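# Cap every exposed screw end, keep housing upright

## Task

Fit a protective cap fully home on each uncovered screw tip that protrudes from the housing, and make sure the housing ends up still standing.

## Robot and tools

Robot: two arms, left_arm and right_arm. Each carries a five-finger hand: a right hand on right_arm and a mirrored left hand on left_arm. Calibrated bases in the scene frame: left_arm at (+0.012, +0.315, 0) m, right_arm at (+0.034, -0.324, 0) m, both yawed almost not at all. A camera stand is fixed to the floor behind the arms. Loose parts may occasionally get a brief nudge from outside.

Scene frame: origin at table-top height, halfway between the nominal bases. +x points out over the table, +z up, +y toward left_arm. Arm names do not match image left/right.

Hand point: a spot fixed to the palm, 0.15 m from the wrist mounting face along the fingers and 0.05 m in front of the palm. Its +z runs along straight fingers, +y out of the palm. On the right hand +x runs across the palm away from the thumb; on the left hand +x runs toward the thumb. Straight fingers reach about 0.06-0.07 m past the point along +z and lie 0.06 m behind it along -y. A wrist bracket on the little-finger side sticks out up to 0.10 m across the palm and can collide.

Row layout (used by execute_actions and move): exactly 28 numbers, each in [-1, 1], always for both arms. Positions 1-14 belong to left_arm, 15-28 to right_arm. Per arm: dx, dy, dz, rx, ry, rz, then little, ring, middle, index, thumb_bend, thumb_turn, force_limit, speed.

Pose numbers are offsets, not poses. They count from that arm's Hand target as it stood when the action or move began, along the Hand target's own axes. Scale: 1.0 equals 0.6 m of travel or 180 degrees; rx, ry, rz form one rotation vector. Every row in one action is measured from the same start, not from the row before. Sending the same offset again moves the hand further. Six zeros re-request the current Hand target (use this to resume control of an arm that was blocked).

Hand numbers are absolute targets. Fingers: -1 straight, +1 curled. thumb_bend: -1 straight, +1 fully bent. thumb_turn: -1 beside the palm, +1 facing the fingers. force_limit: -1 to +1 maps to about 0-10 N at the fingertip (0-15 N for the two thumb motors); a closing motor halts there. speed: rises linearly from near zero at -1 to full at +0.48, full above that; full travel takes 0.49 s. For a soft grip use speed -0.94 or lower. With the thumb turned in, the hand can enclose objects about 0.035-0.065 m thick, or a handle as thin as 0.025 m. Index tip (y, z) from the hand point: (-0.06, +0.06) straight, (0, +0.02) half closed, (-0.01, -0.04) closed. To leave a hand unchanged, resend its last executed eight numbers; if nothing was sent yet, send its hand_measured plus hand_force_limit and hand_speed. To squeeze harder, raise force_limit and send a target more closed than hand_measured; to loosen, send one more open.

Tools:
- execute_actions: actions is a list of actions; each action is up to 15 rows, one per 1/30 s step, and a short table repeats its last row. cameras: list of names, ["all"], [] or null (null gives all images only when actions is empty).
- move: target is one row or a list of up to 15 rows, every one offset from the same starting Hand targets. speed in m/s, 0.002 to 4.3, default 0.25 (turn rate up to twice that in rad/s), one value or one per target. blend in m rounds corners of a list; 0 stops at each. blocking=false returns early while the motion continues. Paths are straight, end together, last at most 10 s, and do not avoid obstacles or the other arm. Result adds a move: line, e.g. done, off_target, moving, held, fault, plus limits=paced (pose clipped) or limits=held (steps withheld).
- wait: seconds 0 to 10; arms hold their last command.
- stop: brakes a running move.
- zoom_image: camera (cam_high, cam_low, cam_left_wrist, cam_right_wrist) and region [x0, y0, x1, y1] in pixels, top-left origin, no more than 504 by 504.
- show_instructions: shows the reference pages (e.g. FIVE-FINGER LEFT HAND page 1).
- finished_scene: ends the scene for good; scene may be 1 or omitted.

Cameras: cam_high and cam_low 896x504, cam_left_wrist and cam_right_wrist 672x504.

Results: end_effector_position (m) and end_effector_quat_wxyz per arm in the scene frame, the Hand target, joint positions, velocities and torques, motor temperatures, and per hand hand_measured, hand_stopped_by (moving, target, force, stalled, fault), hand_load_n (positive when the finger is pushed open; a lost grip shows as load near 0), hand_force_limit, hand_speed. execute_actions results also list positions at some steps.

Behaviour: the controller limits commanded orientation to 40 degrees from the measured one. Arms track loosely and often rest 1-3 cm (up to 5 cm) short, usually low, without any contact; the next command, even zeros, retries, and a remaining gap can be sent as an offset. Keep paths away from an arm's own base, and beware swings when the wrist is near the waist axis. A blocked arm keeps pushing; to release, command a target back beyond the hand point. The scene keeps running while you compose replies.

Avoid: knocking parts off the table (that fails the task), hitting fixed or heavy things hard, any press or collision between the two arms or one hand closing on the other, dropping or releasing moving parts, fast hard contacts, overloading fingers, and overheating (MOTOR HOT at 85 °C; at 100 °C the arm faults and drops for 30-60 s).

Joint ranges (rad): waist -2.880 to 2.880, shoulder 0.000 to 3.142, elbow 0.000 to 3.019, wrist pitch -1.693 to 1.571, wrist yaw -1.571 to 1.571, wrist roll -2.094 to 2.094.

Each tool is called after "Request:" by a JSON object that holds its "method" and its "body", one argument or row to a line.

Reference images:

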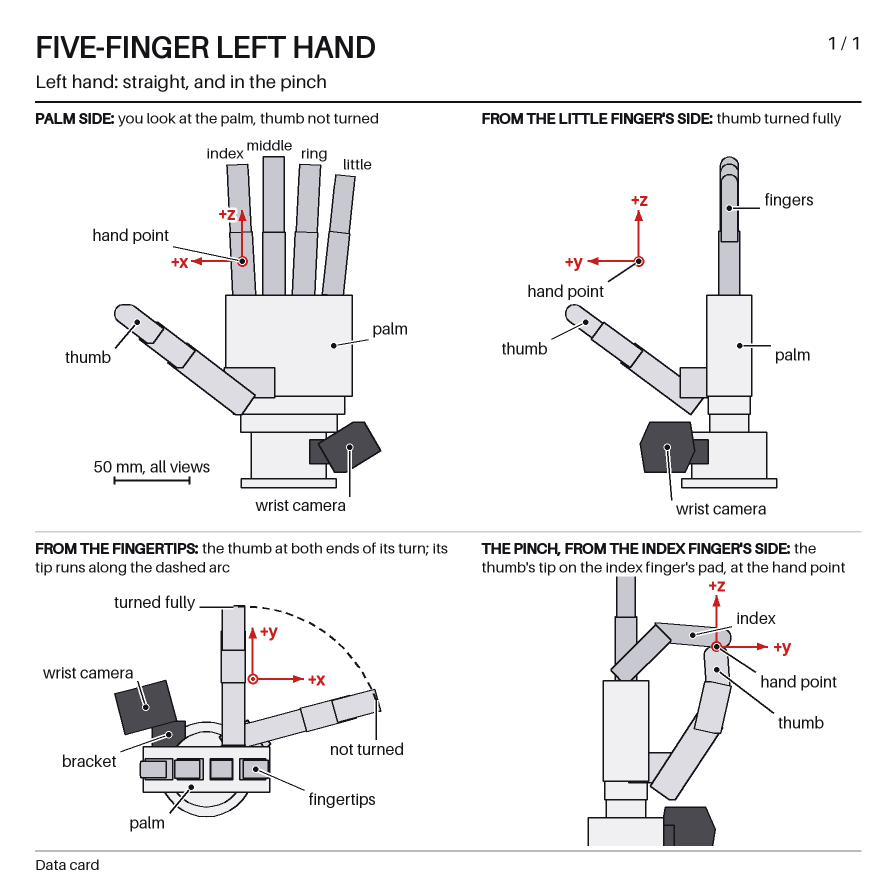

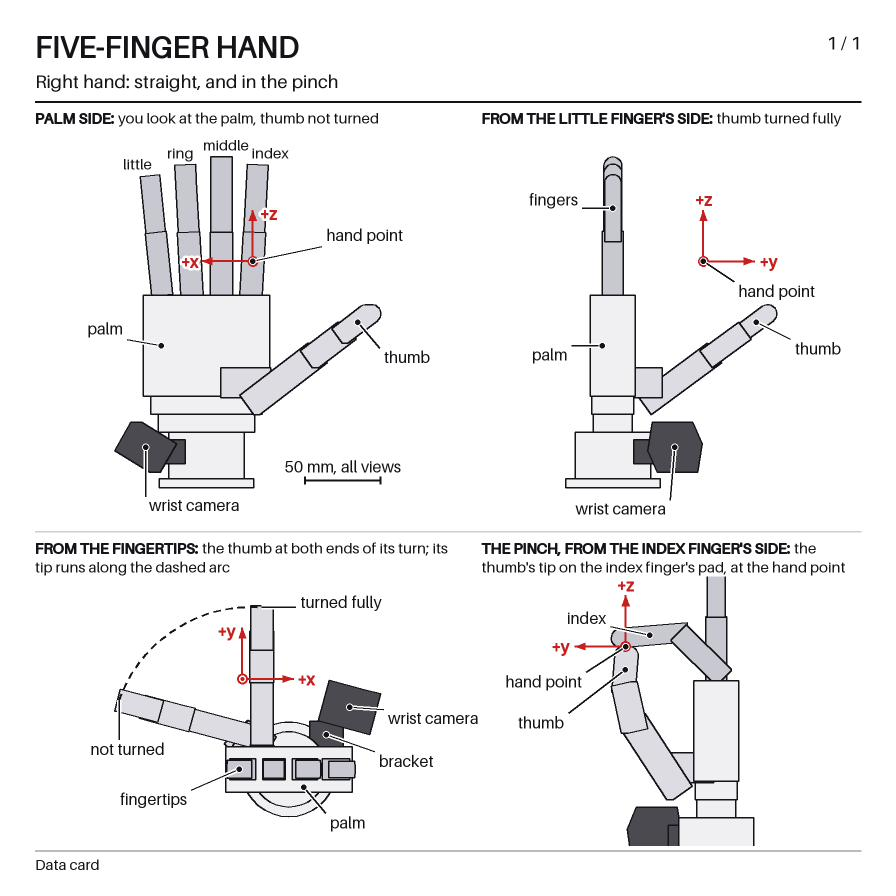

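## Session

Request:
{"method": "execute_actions", "body": {
  "actions": []
}}

Scene clock: 0.00 s.
left_arm: end_effector_position=(+0.2705, +0.2105, +0.1255) hand_measured=(-1.000, -1.000, -1.000, -1.000, -1.000, -1.000) hand_load_n=(+0.0, +0.0, +0.0, +0.0, +0.0, +0.0) hand_stopped_by=(target, target, target, target, target, target) hand_force_limit=0.00 hand_speed=-0.80 end_effector_quat_wxyz=(+0.447, -0.203, +0.848, -0.201) | right_arm: end_effector_position=(+0.2173, -0.0928, +0.3709) hand_measured=(-1.000, -1.000, -1.000, -1.000, -1.000, -1.000) hand_load_n=(+0.0, +0.0, +0.0, +0.0, +0.0, +0.0) hand_stopped_by=(target, target, target, target, target, target) hand_force_limit=0.00 hand_speed=-0.80 end_effector_quat_wxyz=(-0.577, +0.747, +0.003, +0.331)
Joint positions: left_arm=[-0.706 0.503 0.369 -0.481 -0.449 0.614] | right_arm=[0.688 0.344 0.74 -0.521 -0.366 -0.569]
Joint velocities: within noise
Joint torques (N m): no reading
Motor temperatures (°C): left_arm=[25 25 28 28 27 27] | right_arm=[25 30 29 28 29 27]
Heat: left arm: hottest elbow 28 °C; right arm: hottest shoulder 30 °C.
Hand target: left_arm +0.2755, +0.2060, +0.1397; +0.454, -0.205, +0.841, -0.212 | right_arm +0.2165, -0.0935, +0.3851; -0.583, +0.739, +0.006, +0.339

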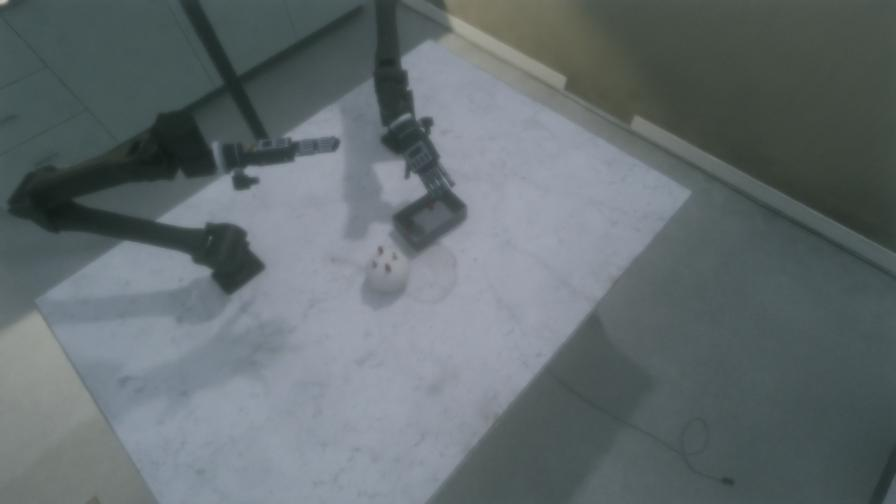

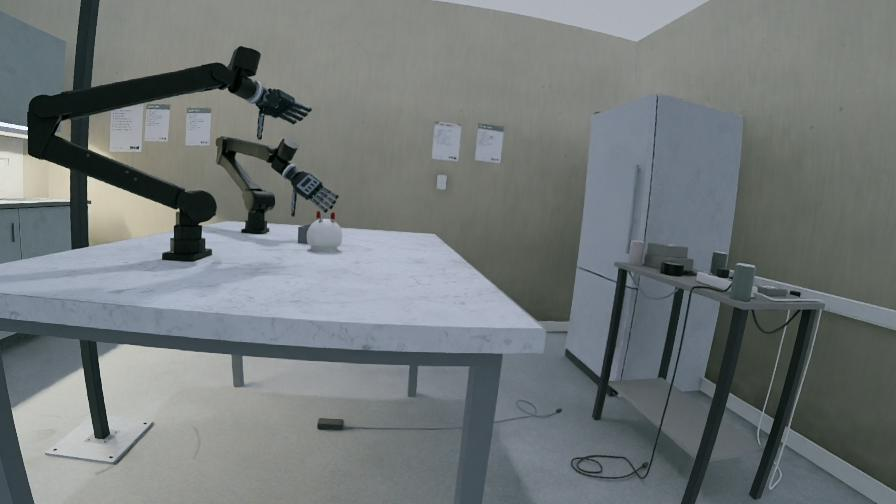

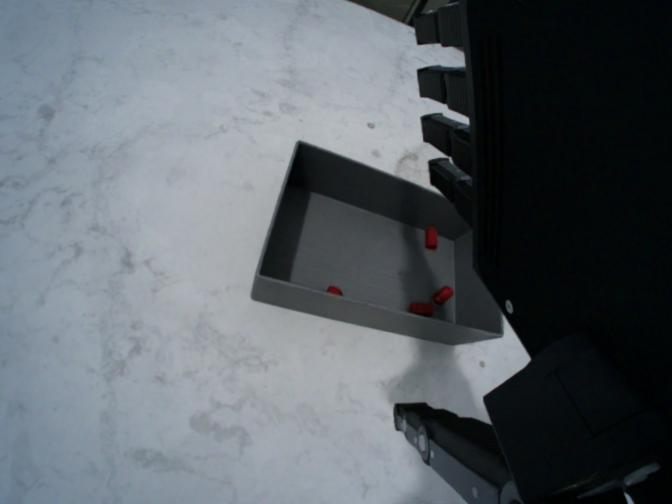

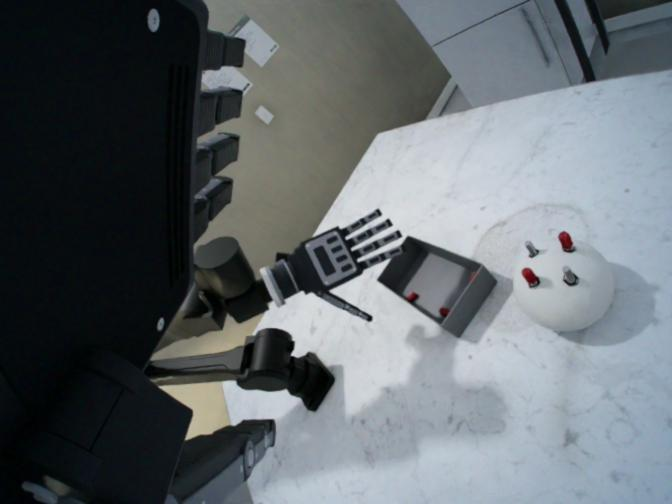

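Request:
{"method": "zoom_image", "body": {
  "camera": "cam_right_wrist",
  "region": [480, 200, 640, 350]
}}

Request:
{"method": "zoom_image", "body": {
  "camera": "cam_left_wrist",
  "region": [230, 130, 530, 350]
}}

Request:
{"method": "zoom_image", "body": {
  "camera": "cam_high",
  "region": [330, 170, 490, 320]
}}

Request:
{"method": "zoom_image", "body": {
  "camera": "cam_low",
  "region": [270, 180, 370, 270]
}}

Scaled by 3.150 from the camera's 672x504 image, which has a finer 960x720 frame.

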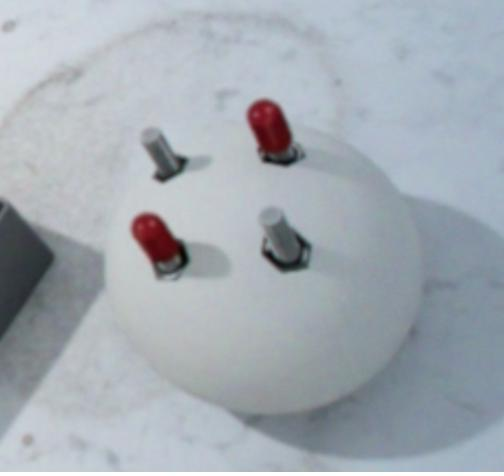

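Scaled by 1.680 from the camera's 672x504 image, which has a finer 960x720 frame.

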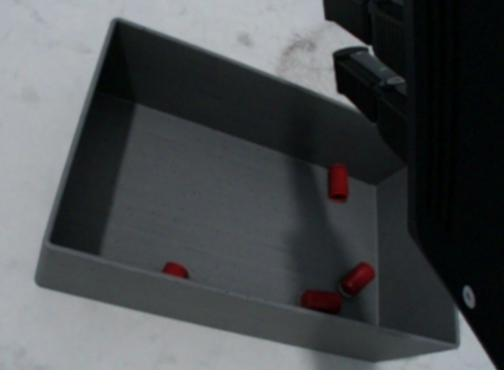

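Scaled by 3.150 from the camera's 896x504 image, which has a finer 1280x720 frame.

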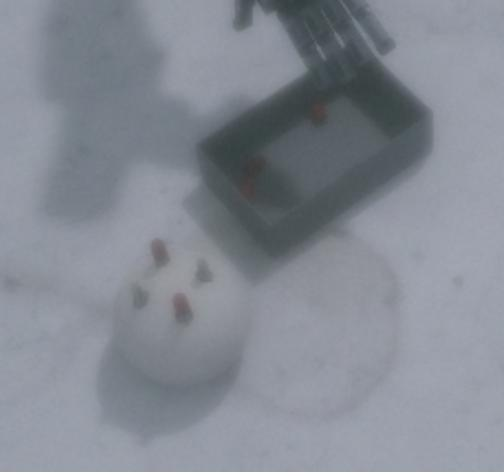

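Scaled by 5.040 from the camera's 896x504 image, which has a finer 1280x720 frame.

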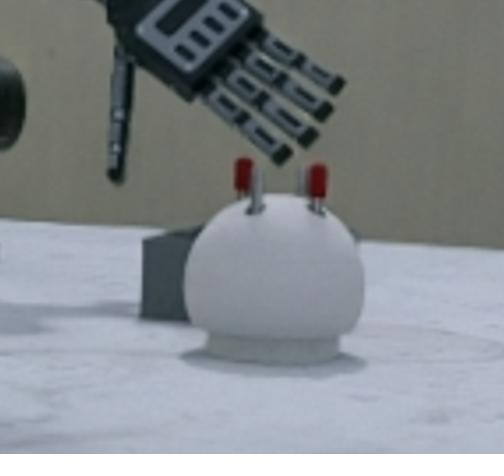

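Request:
{"method": "move", "body": {
  "target": [-0.1745, -0.2028, 0.0562, 0, 0, 0, -1, -1, -1, -1, -1, -1, 0.0, -0.8, 0.0083, 0.402, -0.0292, -0.2137, 0.1667, 0.2382, -1, -1, -1, -1, -1, -1, 0.0, -0.8],
  "speed": 0.2,
  "cameras": ["all"]
}}

Scene clock: 31.10 s.
left_arm: end_effector_position=(+0.3634, +0.1576, +0.2346) hand_measured=(-1.000, -1.000, -1.000, -1.000, -1.000, -1.000) hand_load_n=(+0.0, +0.0, +0.0, +0.0, -0.5, +0.0) hand_stopped_by=(target, target, target, target, target, target) hand_force_limit=0.00 hand_speed=-0.80 end_effector_quat_wxyz=(+0.444, -0.202, +0.849, -0.205) | right_arm: end_effector_position=(+0.3083, -0.1843, +0.1875) hand_measured=(-1.000, -1.000, -1.000, -1.000, -1.000, -1.000) hand_load_n=(+0.0, +0.0, +0.0, +0.0, +0.0, +0.0) hand_stopped_by=(target, target, target, target, target, target) hand_force_limit=0.00 hand_speed=-0.80 end_effector_quat_wxyz=(-0.384, +0.731, -0.497, +0.267)
Joint positions: left_arm=[-0.618 0.855 0.774 -0.513 -0.367 0.666] | right_arm=[0.383 0.557 0.557 -0.598 0.013 -0.003]
Joint torques (N m): left_arm=[0.97 -3.25 16.21 1.37 -0.01 0.07] | right_arm=[0.62 0.21 8.05 1.48 0.03 0.19]
Motor temperatures (°C): left_arm=[25 25 31 28 26 27] | right_arm=[24 30 34 28 29 27]
Heat: left arm: hottest elbow 31 °C; right arm: hottest elbow 34 °C.
Hand target: left_arm +0.3756, +0.1559, +0.2597; +0.454, -0.205, +0.841, -0.212 | right_arm +0.3090, -0.1880, +0.1824; -0.378, +0.727, -0.509, +0.264
Off the commanded pose: left_arm 0.028 m, 2 deg | right_arm 0.006 m, 2 deg.
move: off_target (left_arm)

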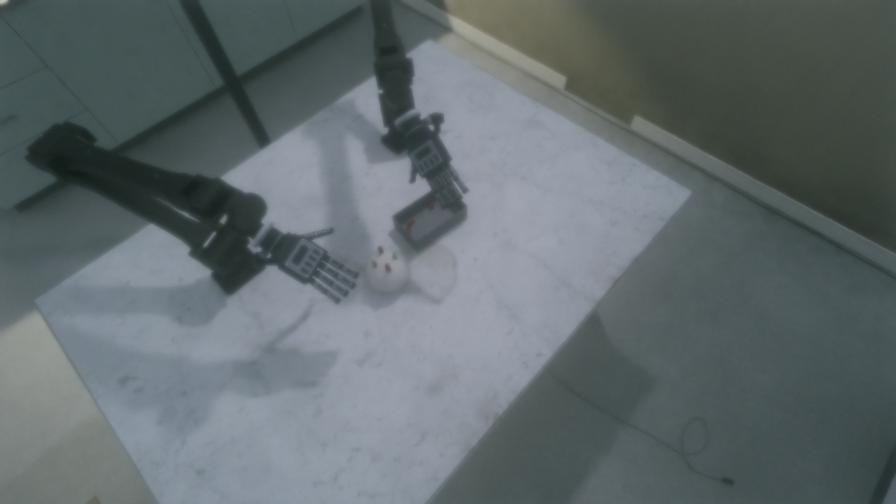

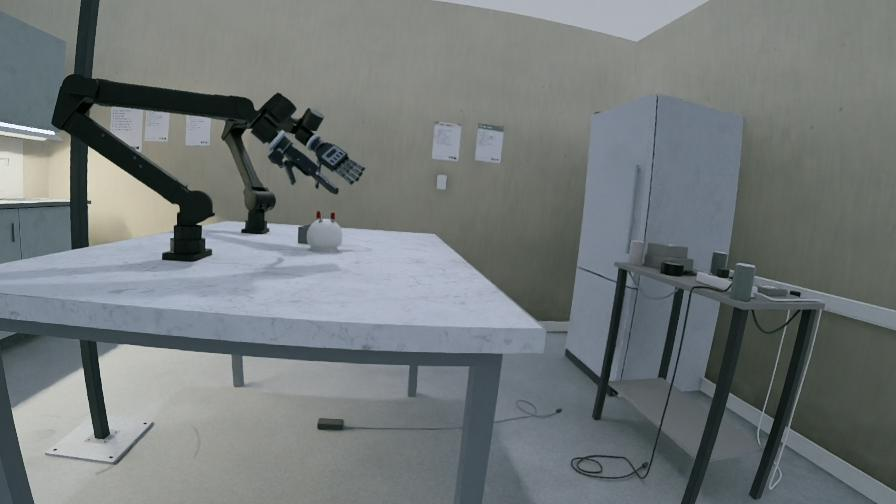

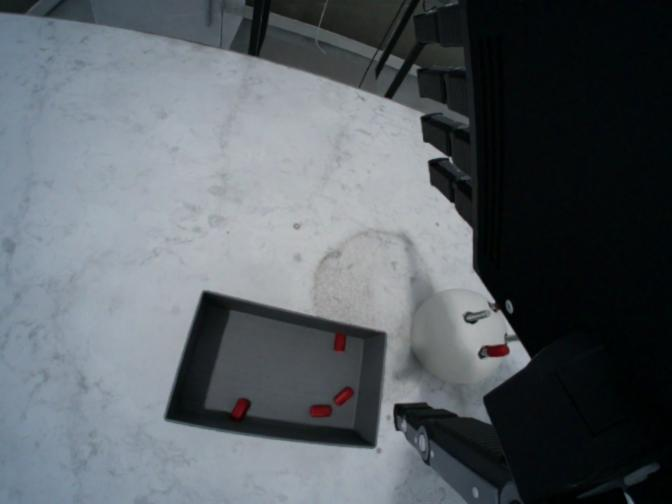

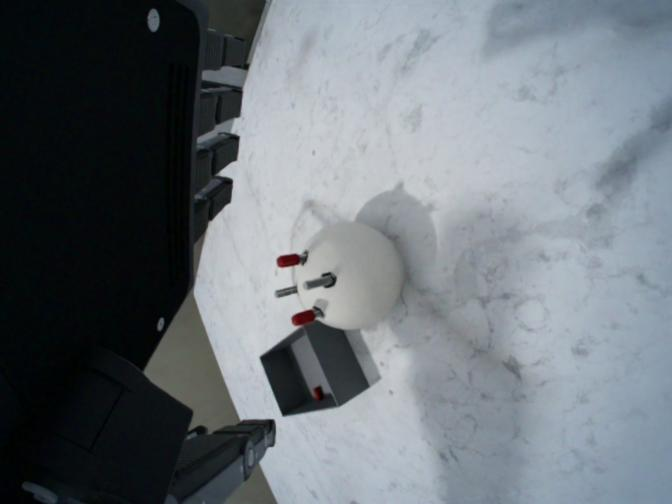

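Request:
{"method": "zoom_image", "body": {
  "camera": "cam_right_wrist",
  "region": [250, 200, 430, 340]
}}

Request:
{"method": "zoom_image", "body": {
  "camera": "cam_left_wrist",
  "region": [150, 270, 400, 460]
}}

Request:
{"method": "zoom_image", "body": {
  "camera": "cam_left_wrist",
  "region": [390, 270, 540, 400]
}}

Scaled by 2.800 from the camera's 672x504 image, which has a finer 960x720 frame.

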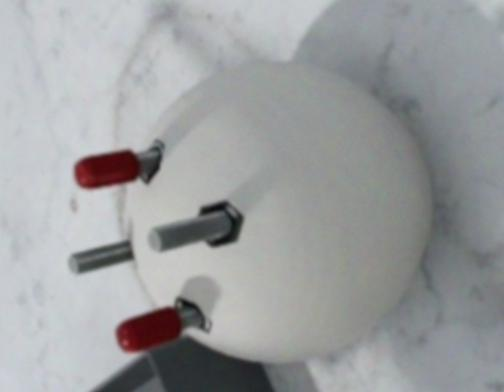

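Scaled by 2.016 from the camera's 672x504 image, which has a finer 960x720 frame.

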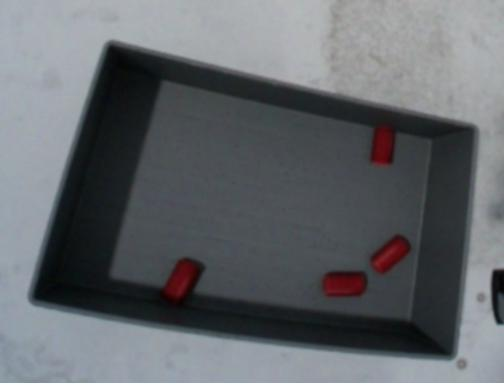

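Scaled by 3.360 from the camera's 672x504 image, which has a finer 960x720 frame.

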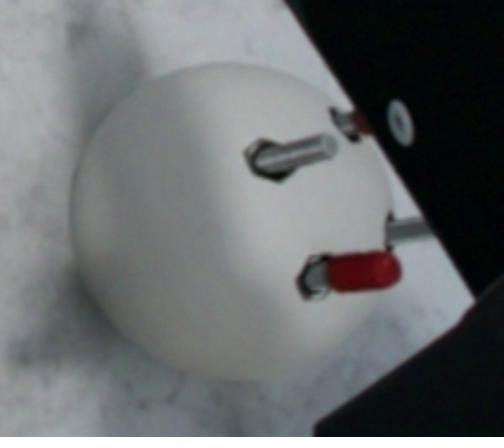

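Request:
{"method": "zoom_image", "body": {
  "camera": "cam_left_wrist",
  "region": [220, 380, 300, 440]
}}

Request:
{"method": "zoom_image", "body": {
  "camera": "cam_left_wrist",
  "region": [300, 330, 380, 430]
}}

Scaled by 6.300 from the camera's 672x504 image, which has a finer 960x720 frame.

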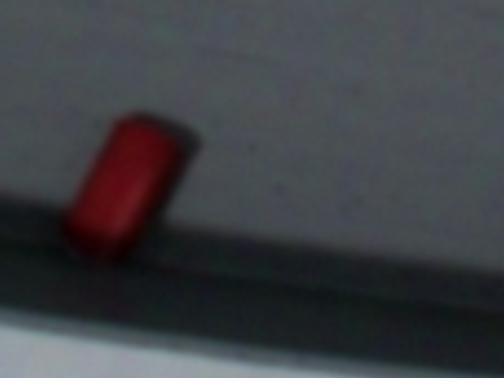

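Scaled by 5.040 from the camera's 672x504 image, which has a finer 960x720 frame.

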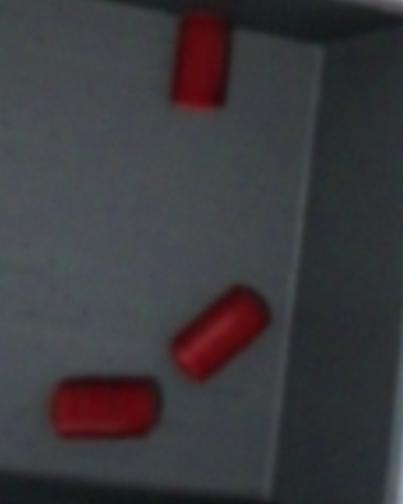

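Request:
{"method": "move", "body": {
  "target": [0.1215, -0.0052, 0.0405, 0.2010, 0.3112, -0.0793, -1, -1, -1, -0.1, -0.4, 1, 0.0, -0.3, 0, 0, 0, 0, 0, 0, -1, -1, -1, -1, -1, -1, 0.0, -0.8],
  "speed": 0.2,
  "cameras": ["all"]
}}

Scene clock: 67.37 s.
left_arm: end_effector_position=(+0.3420, +0.1077, +0.1852) hand_measured=(-1.000, -1.000, -1.000, -0.100, -0.400, +1.000) hand_load_n=(+0.0, +0.0, +0.0, +0.0, +0.0, +0.0) hand_stopped_by=(target, target, target, target, target, target) hand_force_limit=0.00 hand_speed=-0.30 end_effector_quat_wxyz=(+0.009, -0.043, +0.820, -0.570) | right_arm: end_effector_position=(+0.3083, -0.1842, +0.1875) hand_measured=(-1.000, -1.000, -1.000, -1.000, -1.000, -1.000) hand_load_n=(+0.0, +0.0, +0.0, +0.0, +0.0, -0.5) hand_stopped_by=(target, target, target, target, target, target) hand_force_limit=0.00 hand_speed=-0.80 end_effector_quat_wxyz=(-0.384, +0.731, -0.497, +0.267)
Joint positions: left_arm=[-0.107 1.243 0.878 -0.736 1.168 1.031] | right_arm=[0.383 0.557 0.557 -0.598 0.013 -0.002]
Joint torques (N m): left_arm=[1.38 -7 14.13 0.55 0.8 0.09] | right_arm=[0.62 0.21 8.06 1.48 0.03 0.19]
Heat: left arm: hottest elbow 33 °C; right arm: hottest elbow 33 °C.
Hand target: left_arm +0.3600, +0.1101, +0.1999; +0.025, -0.036, +0.818, -0.573 | right_arm +0.3090, -0.1880, +0.1824; -0.378, +0.727, -0.509, +0.264
Off the commanded pose: left_arm 0.023 m, 2 deg | right_arm 0.006 m, 2 deg.
move: off_target (left_arm)

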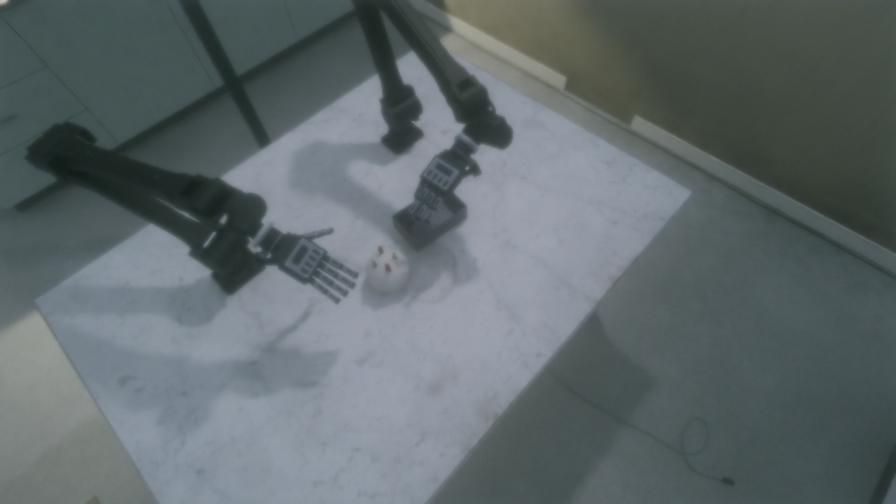

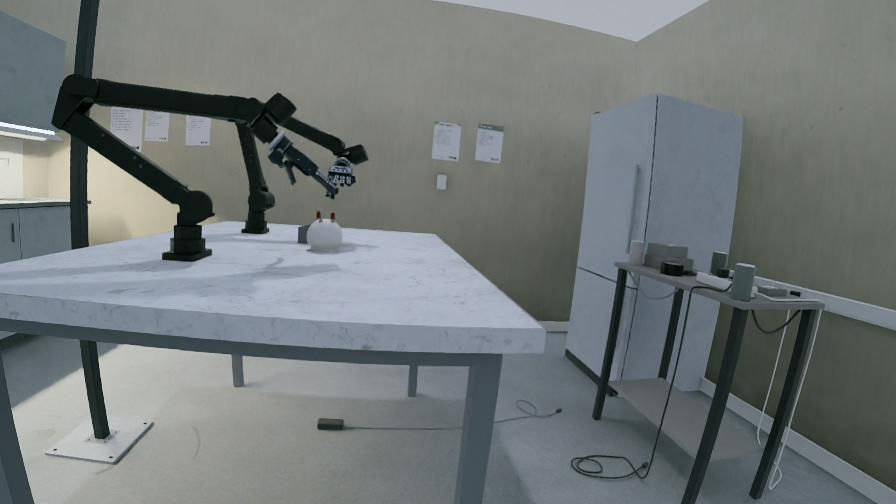

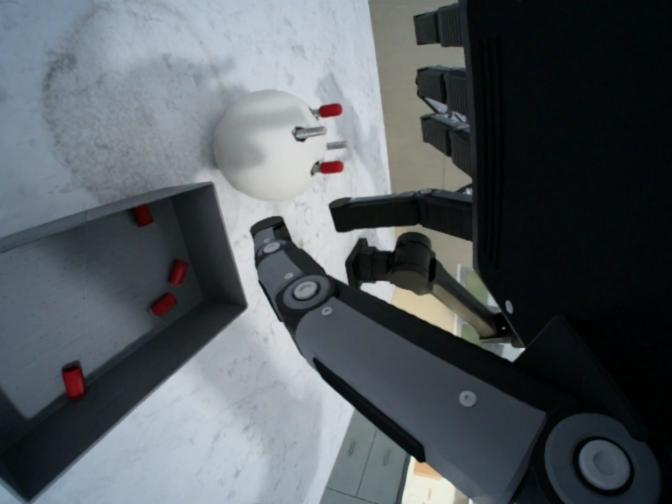

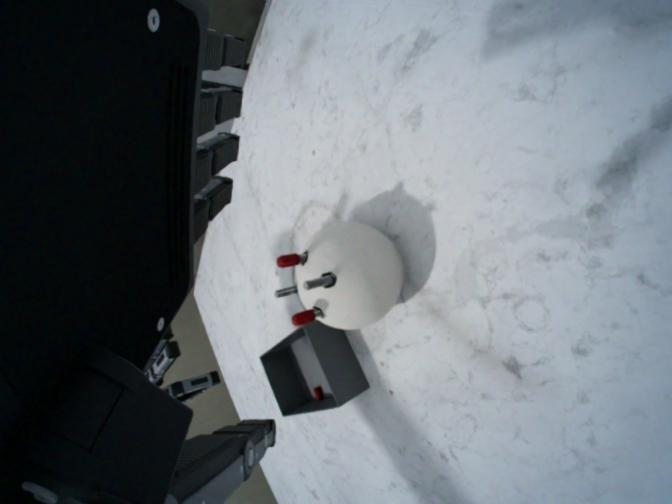

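Request:
{"method": "zoom_image", "body": {
  "camera": "cam_left_wrist",
  "region": [50, 350, 100, 410]
}}

Request:
{"method": "zoom_image", "body": {
  "camera": "cam_left_wrist",
  "region": [120, 190, 210, 330]
}}

Request:
{"method": "zoom_image", "body": {
  "camera": "cam_left_wrist",
  "region": [200, 80, 360, 280]
}}

Scaled by 8.400 from the camera's 672x504 image, which has a finer 960x720 frame.

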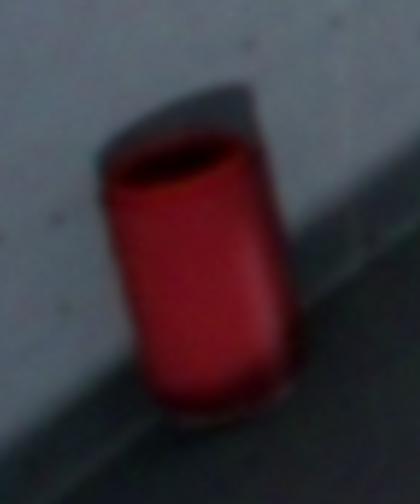

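Scaled by 3.600 from the camera's 672x504 image, which has a finer 960x720 frame.

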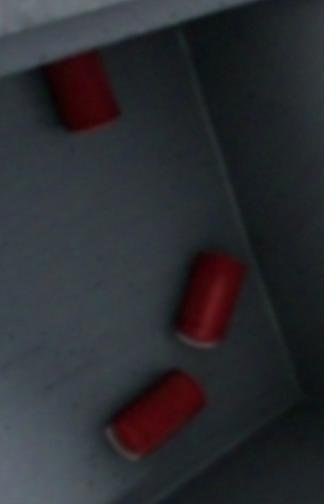

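Scaled by 2.520 from the camera's 672x504 image, which has a finer 960x720 frame.

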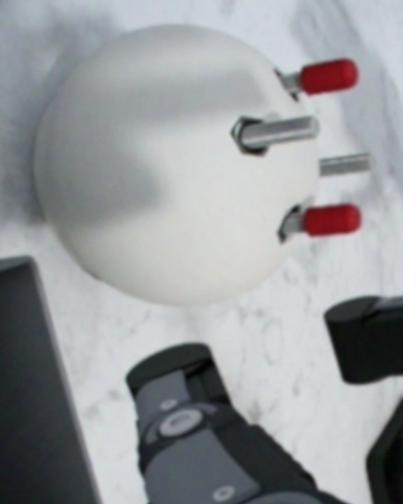

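Request:
{"method": "move", "body": {
  "target": [-0.0173, 0.1003, 0.0898, 0.0278, -0.0265, -0.0083, -1, -1, -1, -0.12, -0.2, 0.58, 0.0, -0.3, 0, 0, 0, 0, 0, 0, -1, -1, -1, -1, -1, -1, 0.0, -0.8],
  "speed": 0.15,
  "cameras": ["all"]
}}

Scene clock: 87.63 s.
left_arm: end_effector_position=(+0.3752, +0.0859, +0.1280) hand_measured=(-1.000, -1.000, -1.000, -0.120, -0.200, +0.580) hand_load_n=(+0.0, +0.0, +0.0, -0.5, +0.0, +0.0) hand_stopped_by=(target, target, target, target, target, target) hand_force_limit=0.00 hand_speed=-0.30 end_effector_quat_wxyz=(+0.056, -0.071, +0.790, -0.606) | right_arm: end_effector_position=(+0.3083, -0.1842, +0.1875) hand_measured=(-1.000, -1.000, -1.000, -1.000, -1.000, -1.000) hand_load_n=(+0.0, +0.0, +0.0, +0.0, +0.0, +0.0) hand_stopped_by=(target, target, target, target, target, target) hand_force_limit=0.00 hand_speed=-0.80 end_effector_quat_wxyz=(-0.384, +0.731, -0.497, +0.267)
Joint positions: left_arm=[-0.131 1.349 0.7 -0.044 1.153 0.652] | right_arm=[0.383 0.557 0.557 -0.598 0.013 -0.002]
Joint torques (N m): left_arm=[-1.26 -8.12 8.18 2.33 0.34 -0.13] | right_arm=[0.62 0.21 8.06 1.47 0.03 0.19]
Motor temperatures (°C): left_arm=[25 25 36 28 27 27] | right_arm=[24 30 33 28 28 26]
Heat: left arm: hottest elbow 36 °C; right arm: hottest elbow 33 °C.
Hand target: left_arm +0.3728, +0.0811, +0.1249; +0.053, -0.070, +0.790, -0.606 | right_arm +0.3090, -0.1880, +0.1824; -0.378, +0.727, -0.509, +0.264
Off the commanded pose: left_arm 0.006 m, 0 deg | right_arm 0.006 m, 2 deg.
move: done

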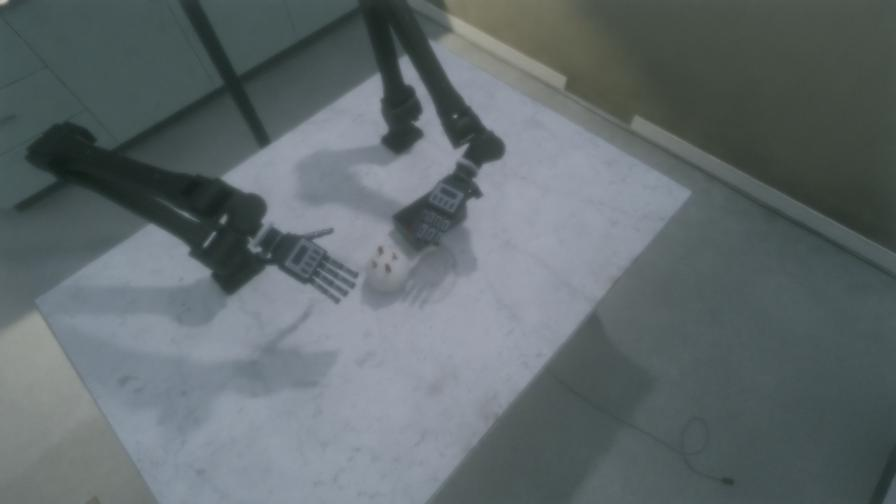

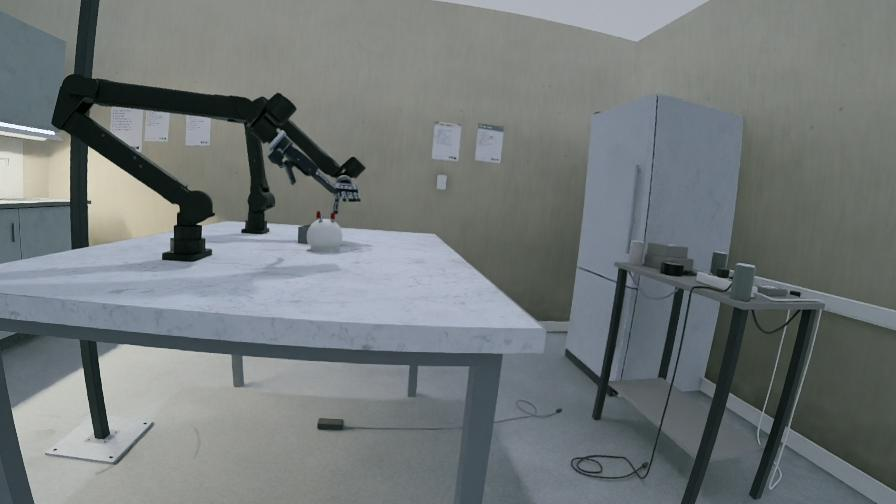

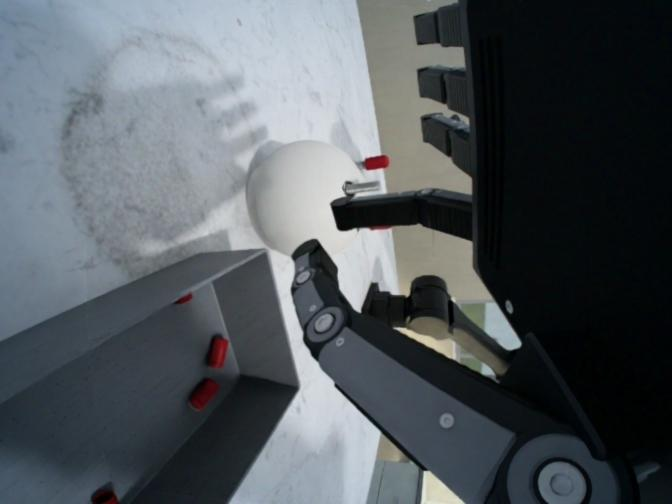

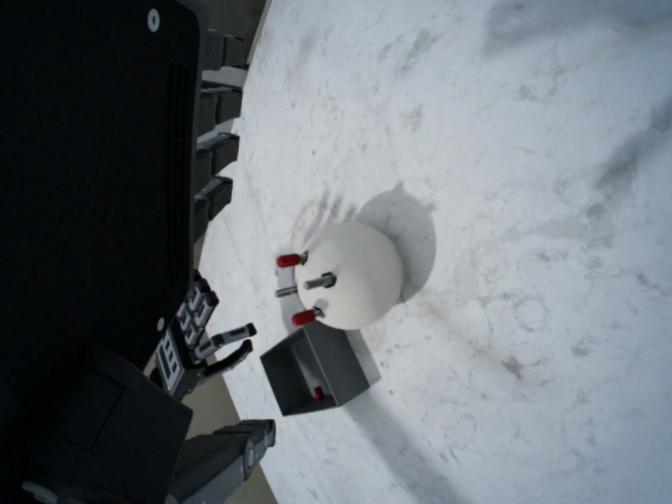

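Request:
{"method": "zoom_image", "body": {
  "camera": "cam_left_wrist",
  "region": [100, 180, 400, 440]
}}

Scaled by 1.680 from the camera's 672x504 image, which has a finer 960x720 frame.

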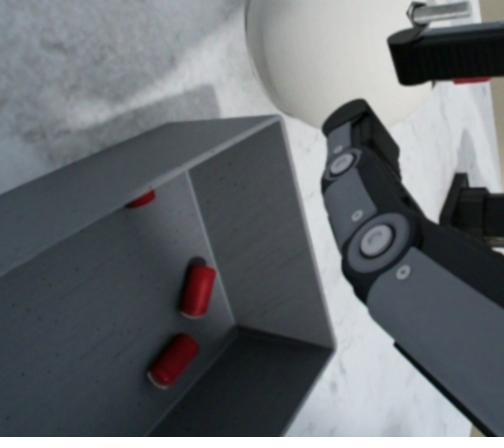

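Request:
{"method": "move", "body": {
  "target": [0.1582, -0.0430, -0.4520, -0.1137, -0.3252, -0.1621, -1, -1, -1, -0.12, -0.2, 0.58, 0.0, -0.3, 0, 0, 0, 0, 0, 0, -1, -1, -1, -1, -1, -1, 0.0, -0.8],
  "speed": 0.25,
  "cameras": ["cam_left_wrist", "cam_high"]
}}

Scene clock: 98.73 s.
left_arm: end_effector_position=(+0.2306, +0.3097, +0.1934) hand_measured=(-1.000, -1.000, -1.000, -0.120, -0.200, +0.580) hand_load_n=(+0.0, +0.0, +0.0, +0.0, +0.0, +0.0) hand_stopped_by=(target, target, target, target, target, target) hand_force_limit=0.00 hand_speed=-0.30 end_effector_quat_wxyz=(+0.242, -0.557, +0.716, -0.345) | right_arm: end_effector_position=(+0.3083, -0.1842, +0.1875) hand_measured=(-1.000, -1.000, -1.000, -1.000, -1.000, -1.000) hand_load_n=(+0.0, +0.0, +0.0, +0.0, +0.0, -0.5) hand_stopped_by=(target, target, target, target, target, target) hand_force_limit=0.00 hand_speed=-0.80 end_effector_quat_wxyz=(-0.384, +0.731, -0.497, +0.267)
Joint positions: left_arm=[0.472 0.454 0.617 -1.022 0.55 0.496] | right_arm=[0.383 0.557 0.557 -0.598 0.013 -0.002]
Joint torques (N m): left_arm=[1.2 0.21 15.69 0.96 0.44 0.08] | right_arm=[0.62 0.21 8.06 1.47 0.03 0.19]
Heat: left arm: hottest elbow 35 °C; right arm: hottest elbow 33 °C.
Hand target: left_arm +0.2351, +0.3160, +0.2201; +0.267, -0.547, +0.713, -0.347 | right_arm +0.3090, -0.1880, +0.1824; -0.378, +0.727, -0.509, +0.264
Off the commanded pose: left_arm 0.028 m, 3 deg | right_arm 0.006 m, 2 deg.
move: off_target (left_arm)
Images, in order (width x height): cam_high 896x504, cam_left_wrist 672x504.

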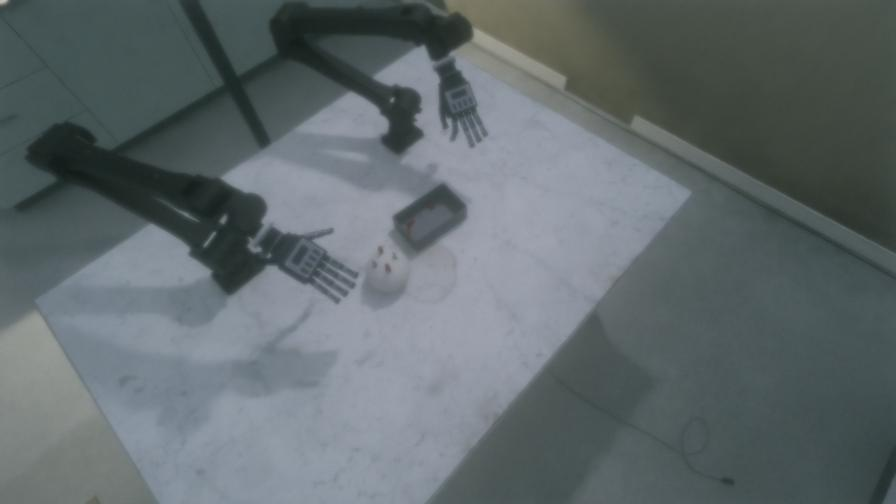

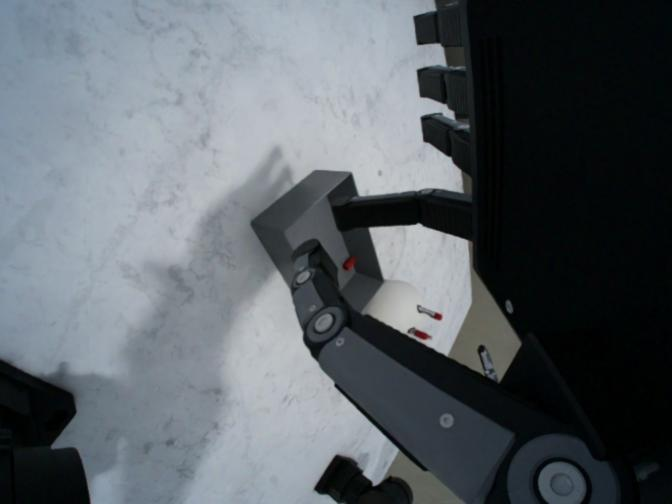

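Request:
{"method": "zoom_image", "body": {
  "camera": "cam_high",
  "region": [380, 175, 480, 260]
}}

Request:
{"method": "zoom_image", "body": {
  "camera": "cam_left_wrist",
  "region": [240, 160, 400, 320]
}}

Scaled by 5.040 from the camera's 896x504 image, which has a finer 1280x720 frame.

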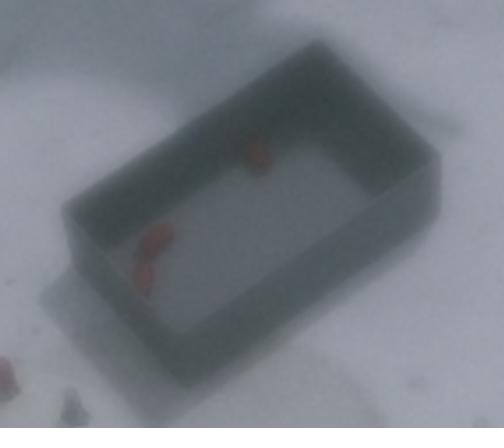

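Scaled by 3.150 from the camera's 672x504 image, which has a finer 960x720 frame.

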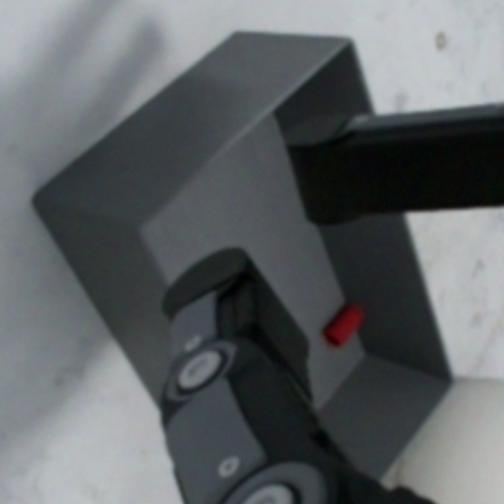

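Request:
{"method": "wait", "body": {
  "seconds": 0.1,
  "cameras": ["cam_right_wrist"]
}}

Request:
{"method": "zoom_image", "body": {
  "camera": "cam_right_wrist",
  "region": [240, 300, 400, 430]
}}

Scene clock: 101.13 s.
left_arm: end_effector_position=(+0.2306, +0.3097, +0.1933) hand_measured=(-1.000, -1.000, -1.000, -0.120, -0.200, +0.580) hand_load_n=(+0.0, +0.0, +0.0, +0.0, +0.0, +0.0) hand_stopped_by=(target, target, target, target, target, target) hand_force_limit=0.00 hand_speed=-0.30 end_effector_quat_wxyz=(+0.242, -0.557, +0.716, -0.345) | right_arm: end_effector_position=(+0.3083, -0.1842, +0.1875) hand_measured=(-1.000, -1.000, -1.000, -1.000, -1.000, -1.000) hand_load_n=(+0.0, +0.0, +0.0, +0.0, +0.0, +0.0) hand_stopped_by=(target, target, target, target, target, target) hand_force_limit=0.00 hand_speed=-0.80 end_effector_quat_wxyz=(-0.384, +0.731, -0.497, +0.267)
Joint positions: left_arm=[0.472 0.454 0.617 -1.022 0.55 0.497] | right_arm=[0.383 0.557 0.557 -0.598 0.013 -0.002]
Joint torques (N m): left_arm=[1.2 0.15 15.77 1.1 0.46 0.07] | right_arm=[0.56 0.15 8.06 1.48 0.03 0.19]
Heat: left arm: hottest elbow 35 °C; right arm: hottest elbow 33 °C.
Hand target: left_arm +0.2351, +0.3160, +0.2202; +0.267, -0.547, +0.713, -0.348 | right_arm +0.3090, -0.1880, +0.1824; -0.378, +0.727, -0.509, +0.264
Off the commanded pose: left_arm 0.028 m, 3 deg | right_arm 0.006 m, 2 deg.
wait: 0.10 s; at rest from the start
Images, in order (width x height): cam_right_wrist 672x504.

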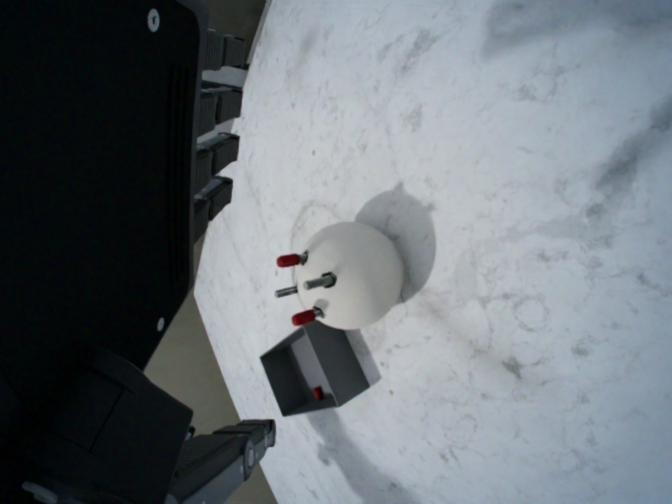

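Scaled by 3.150 from the camera's 672x504 image, which has a finer 960x720 frame.

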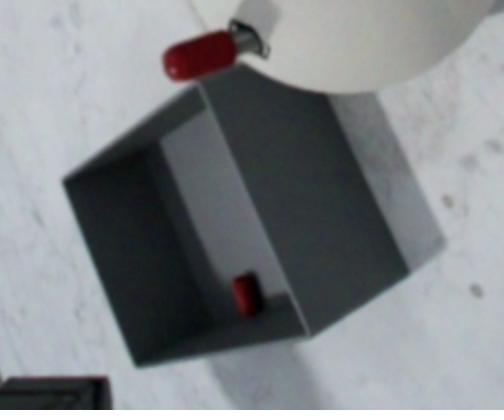

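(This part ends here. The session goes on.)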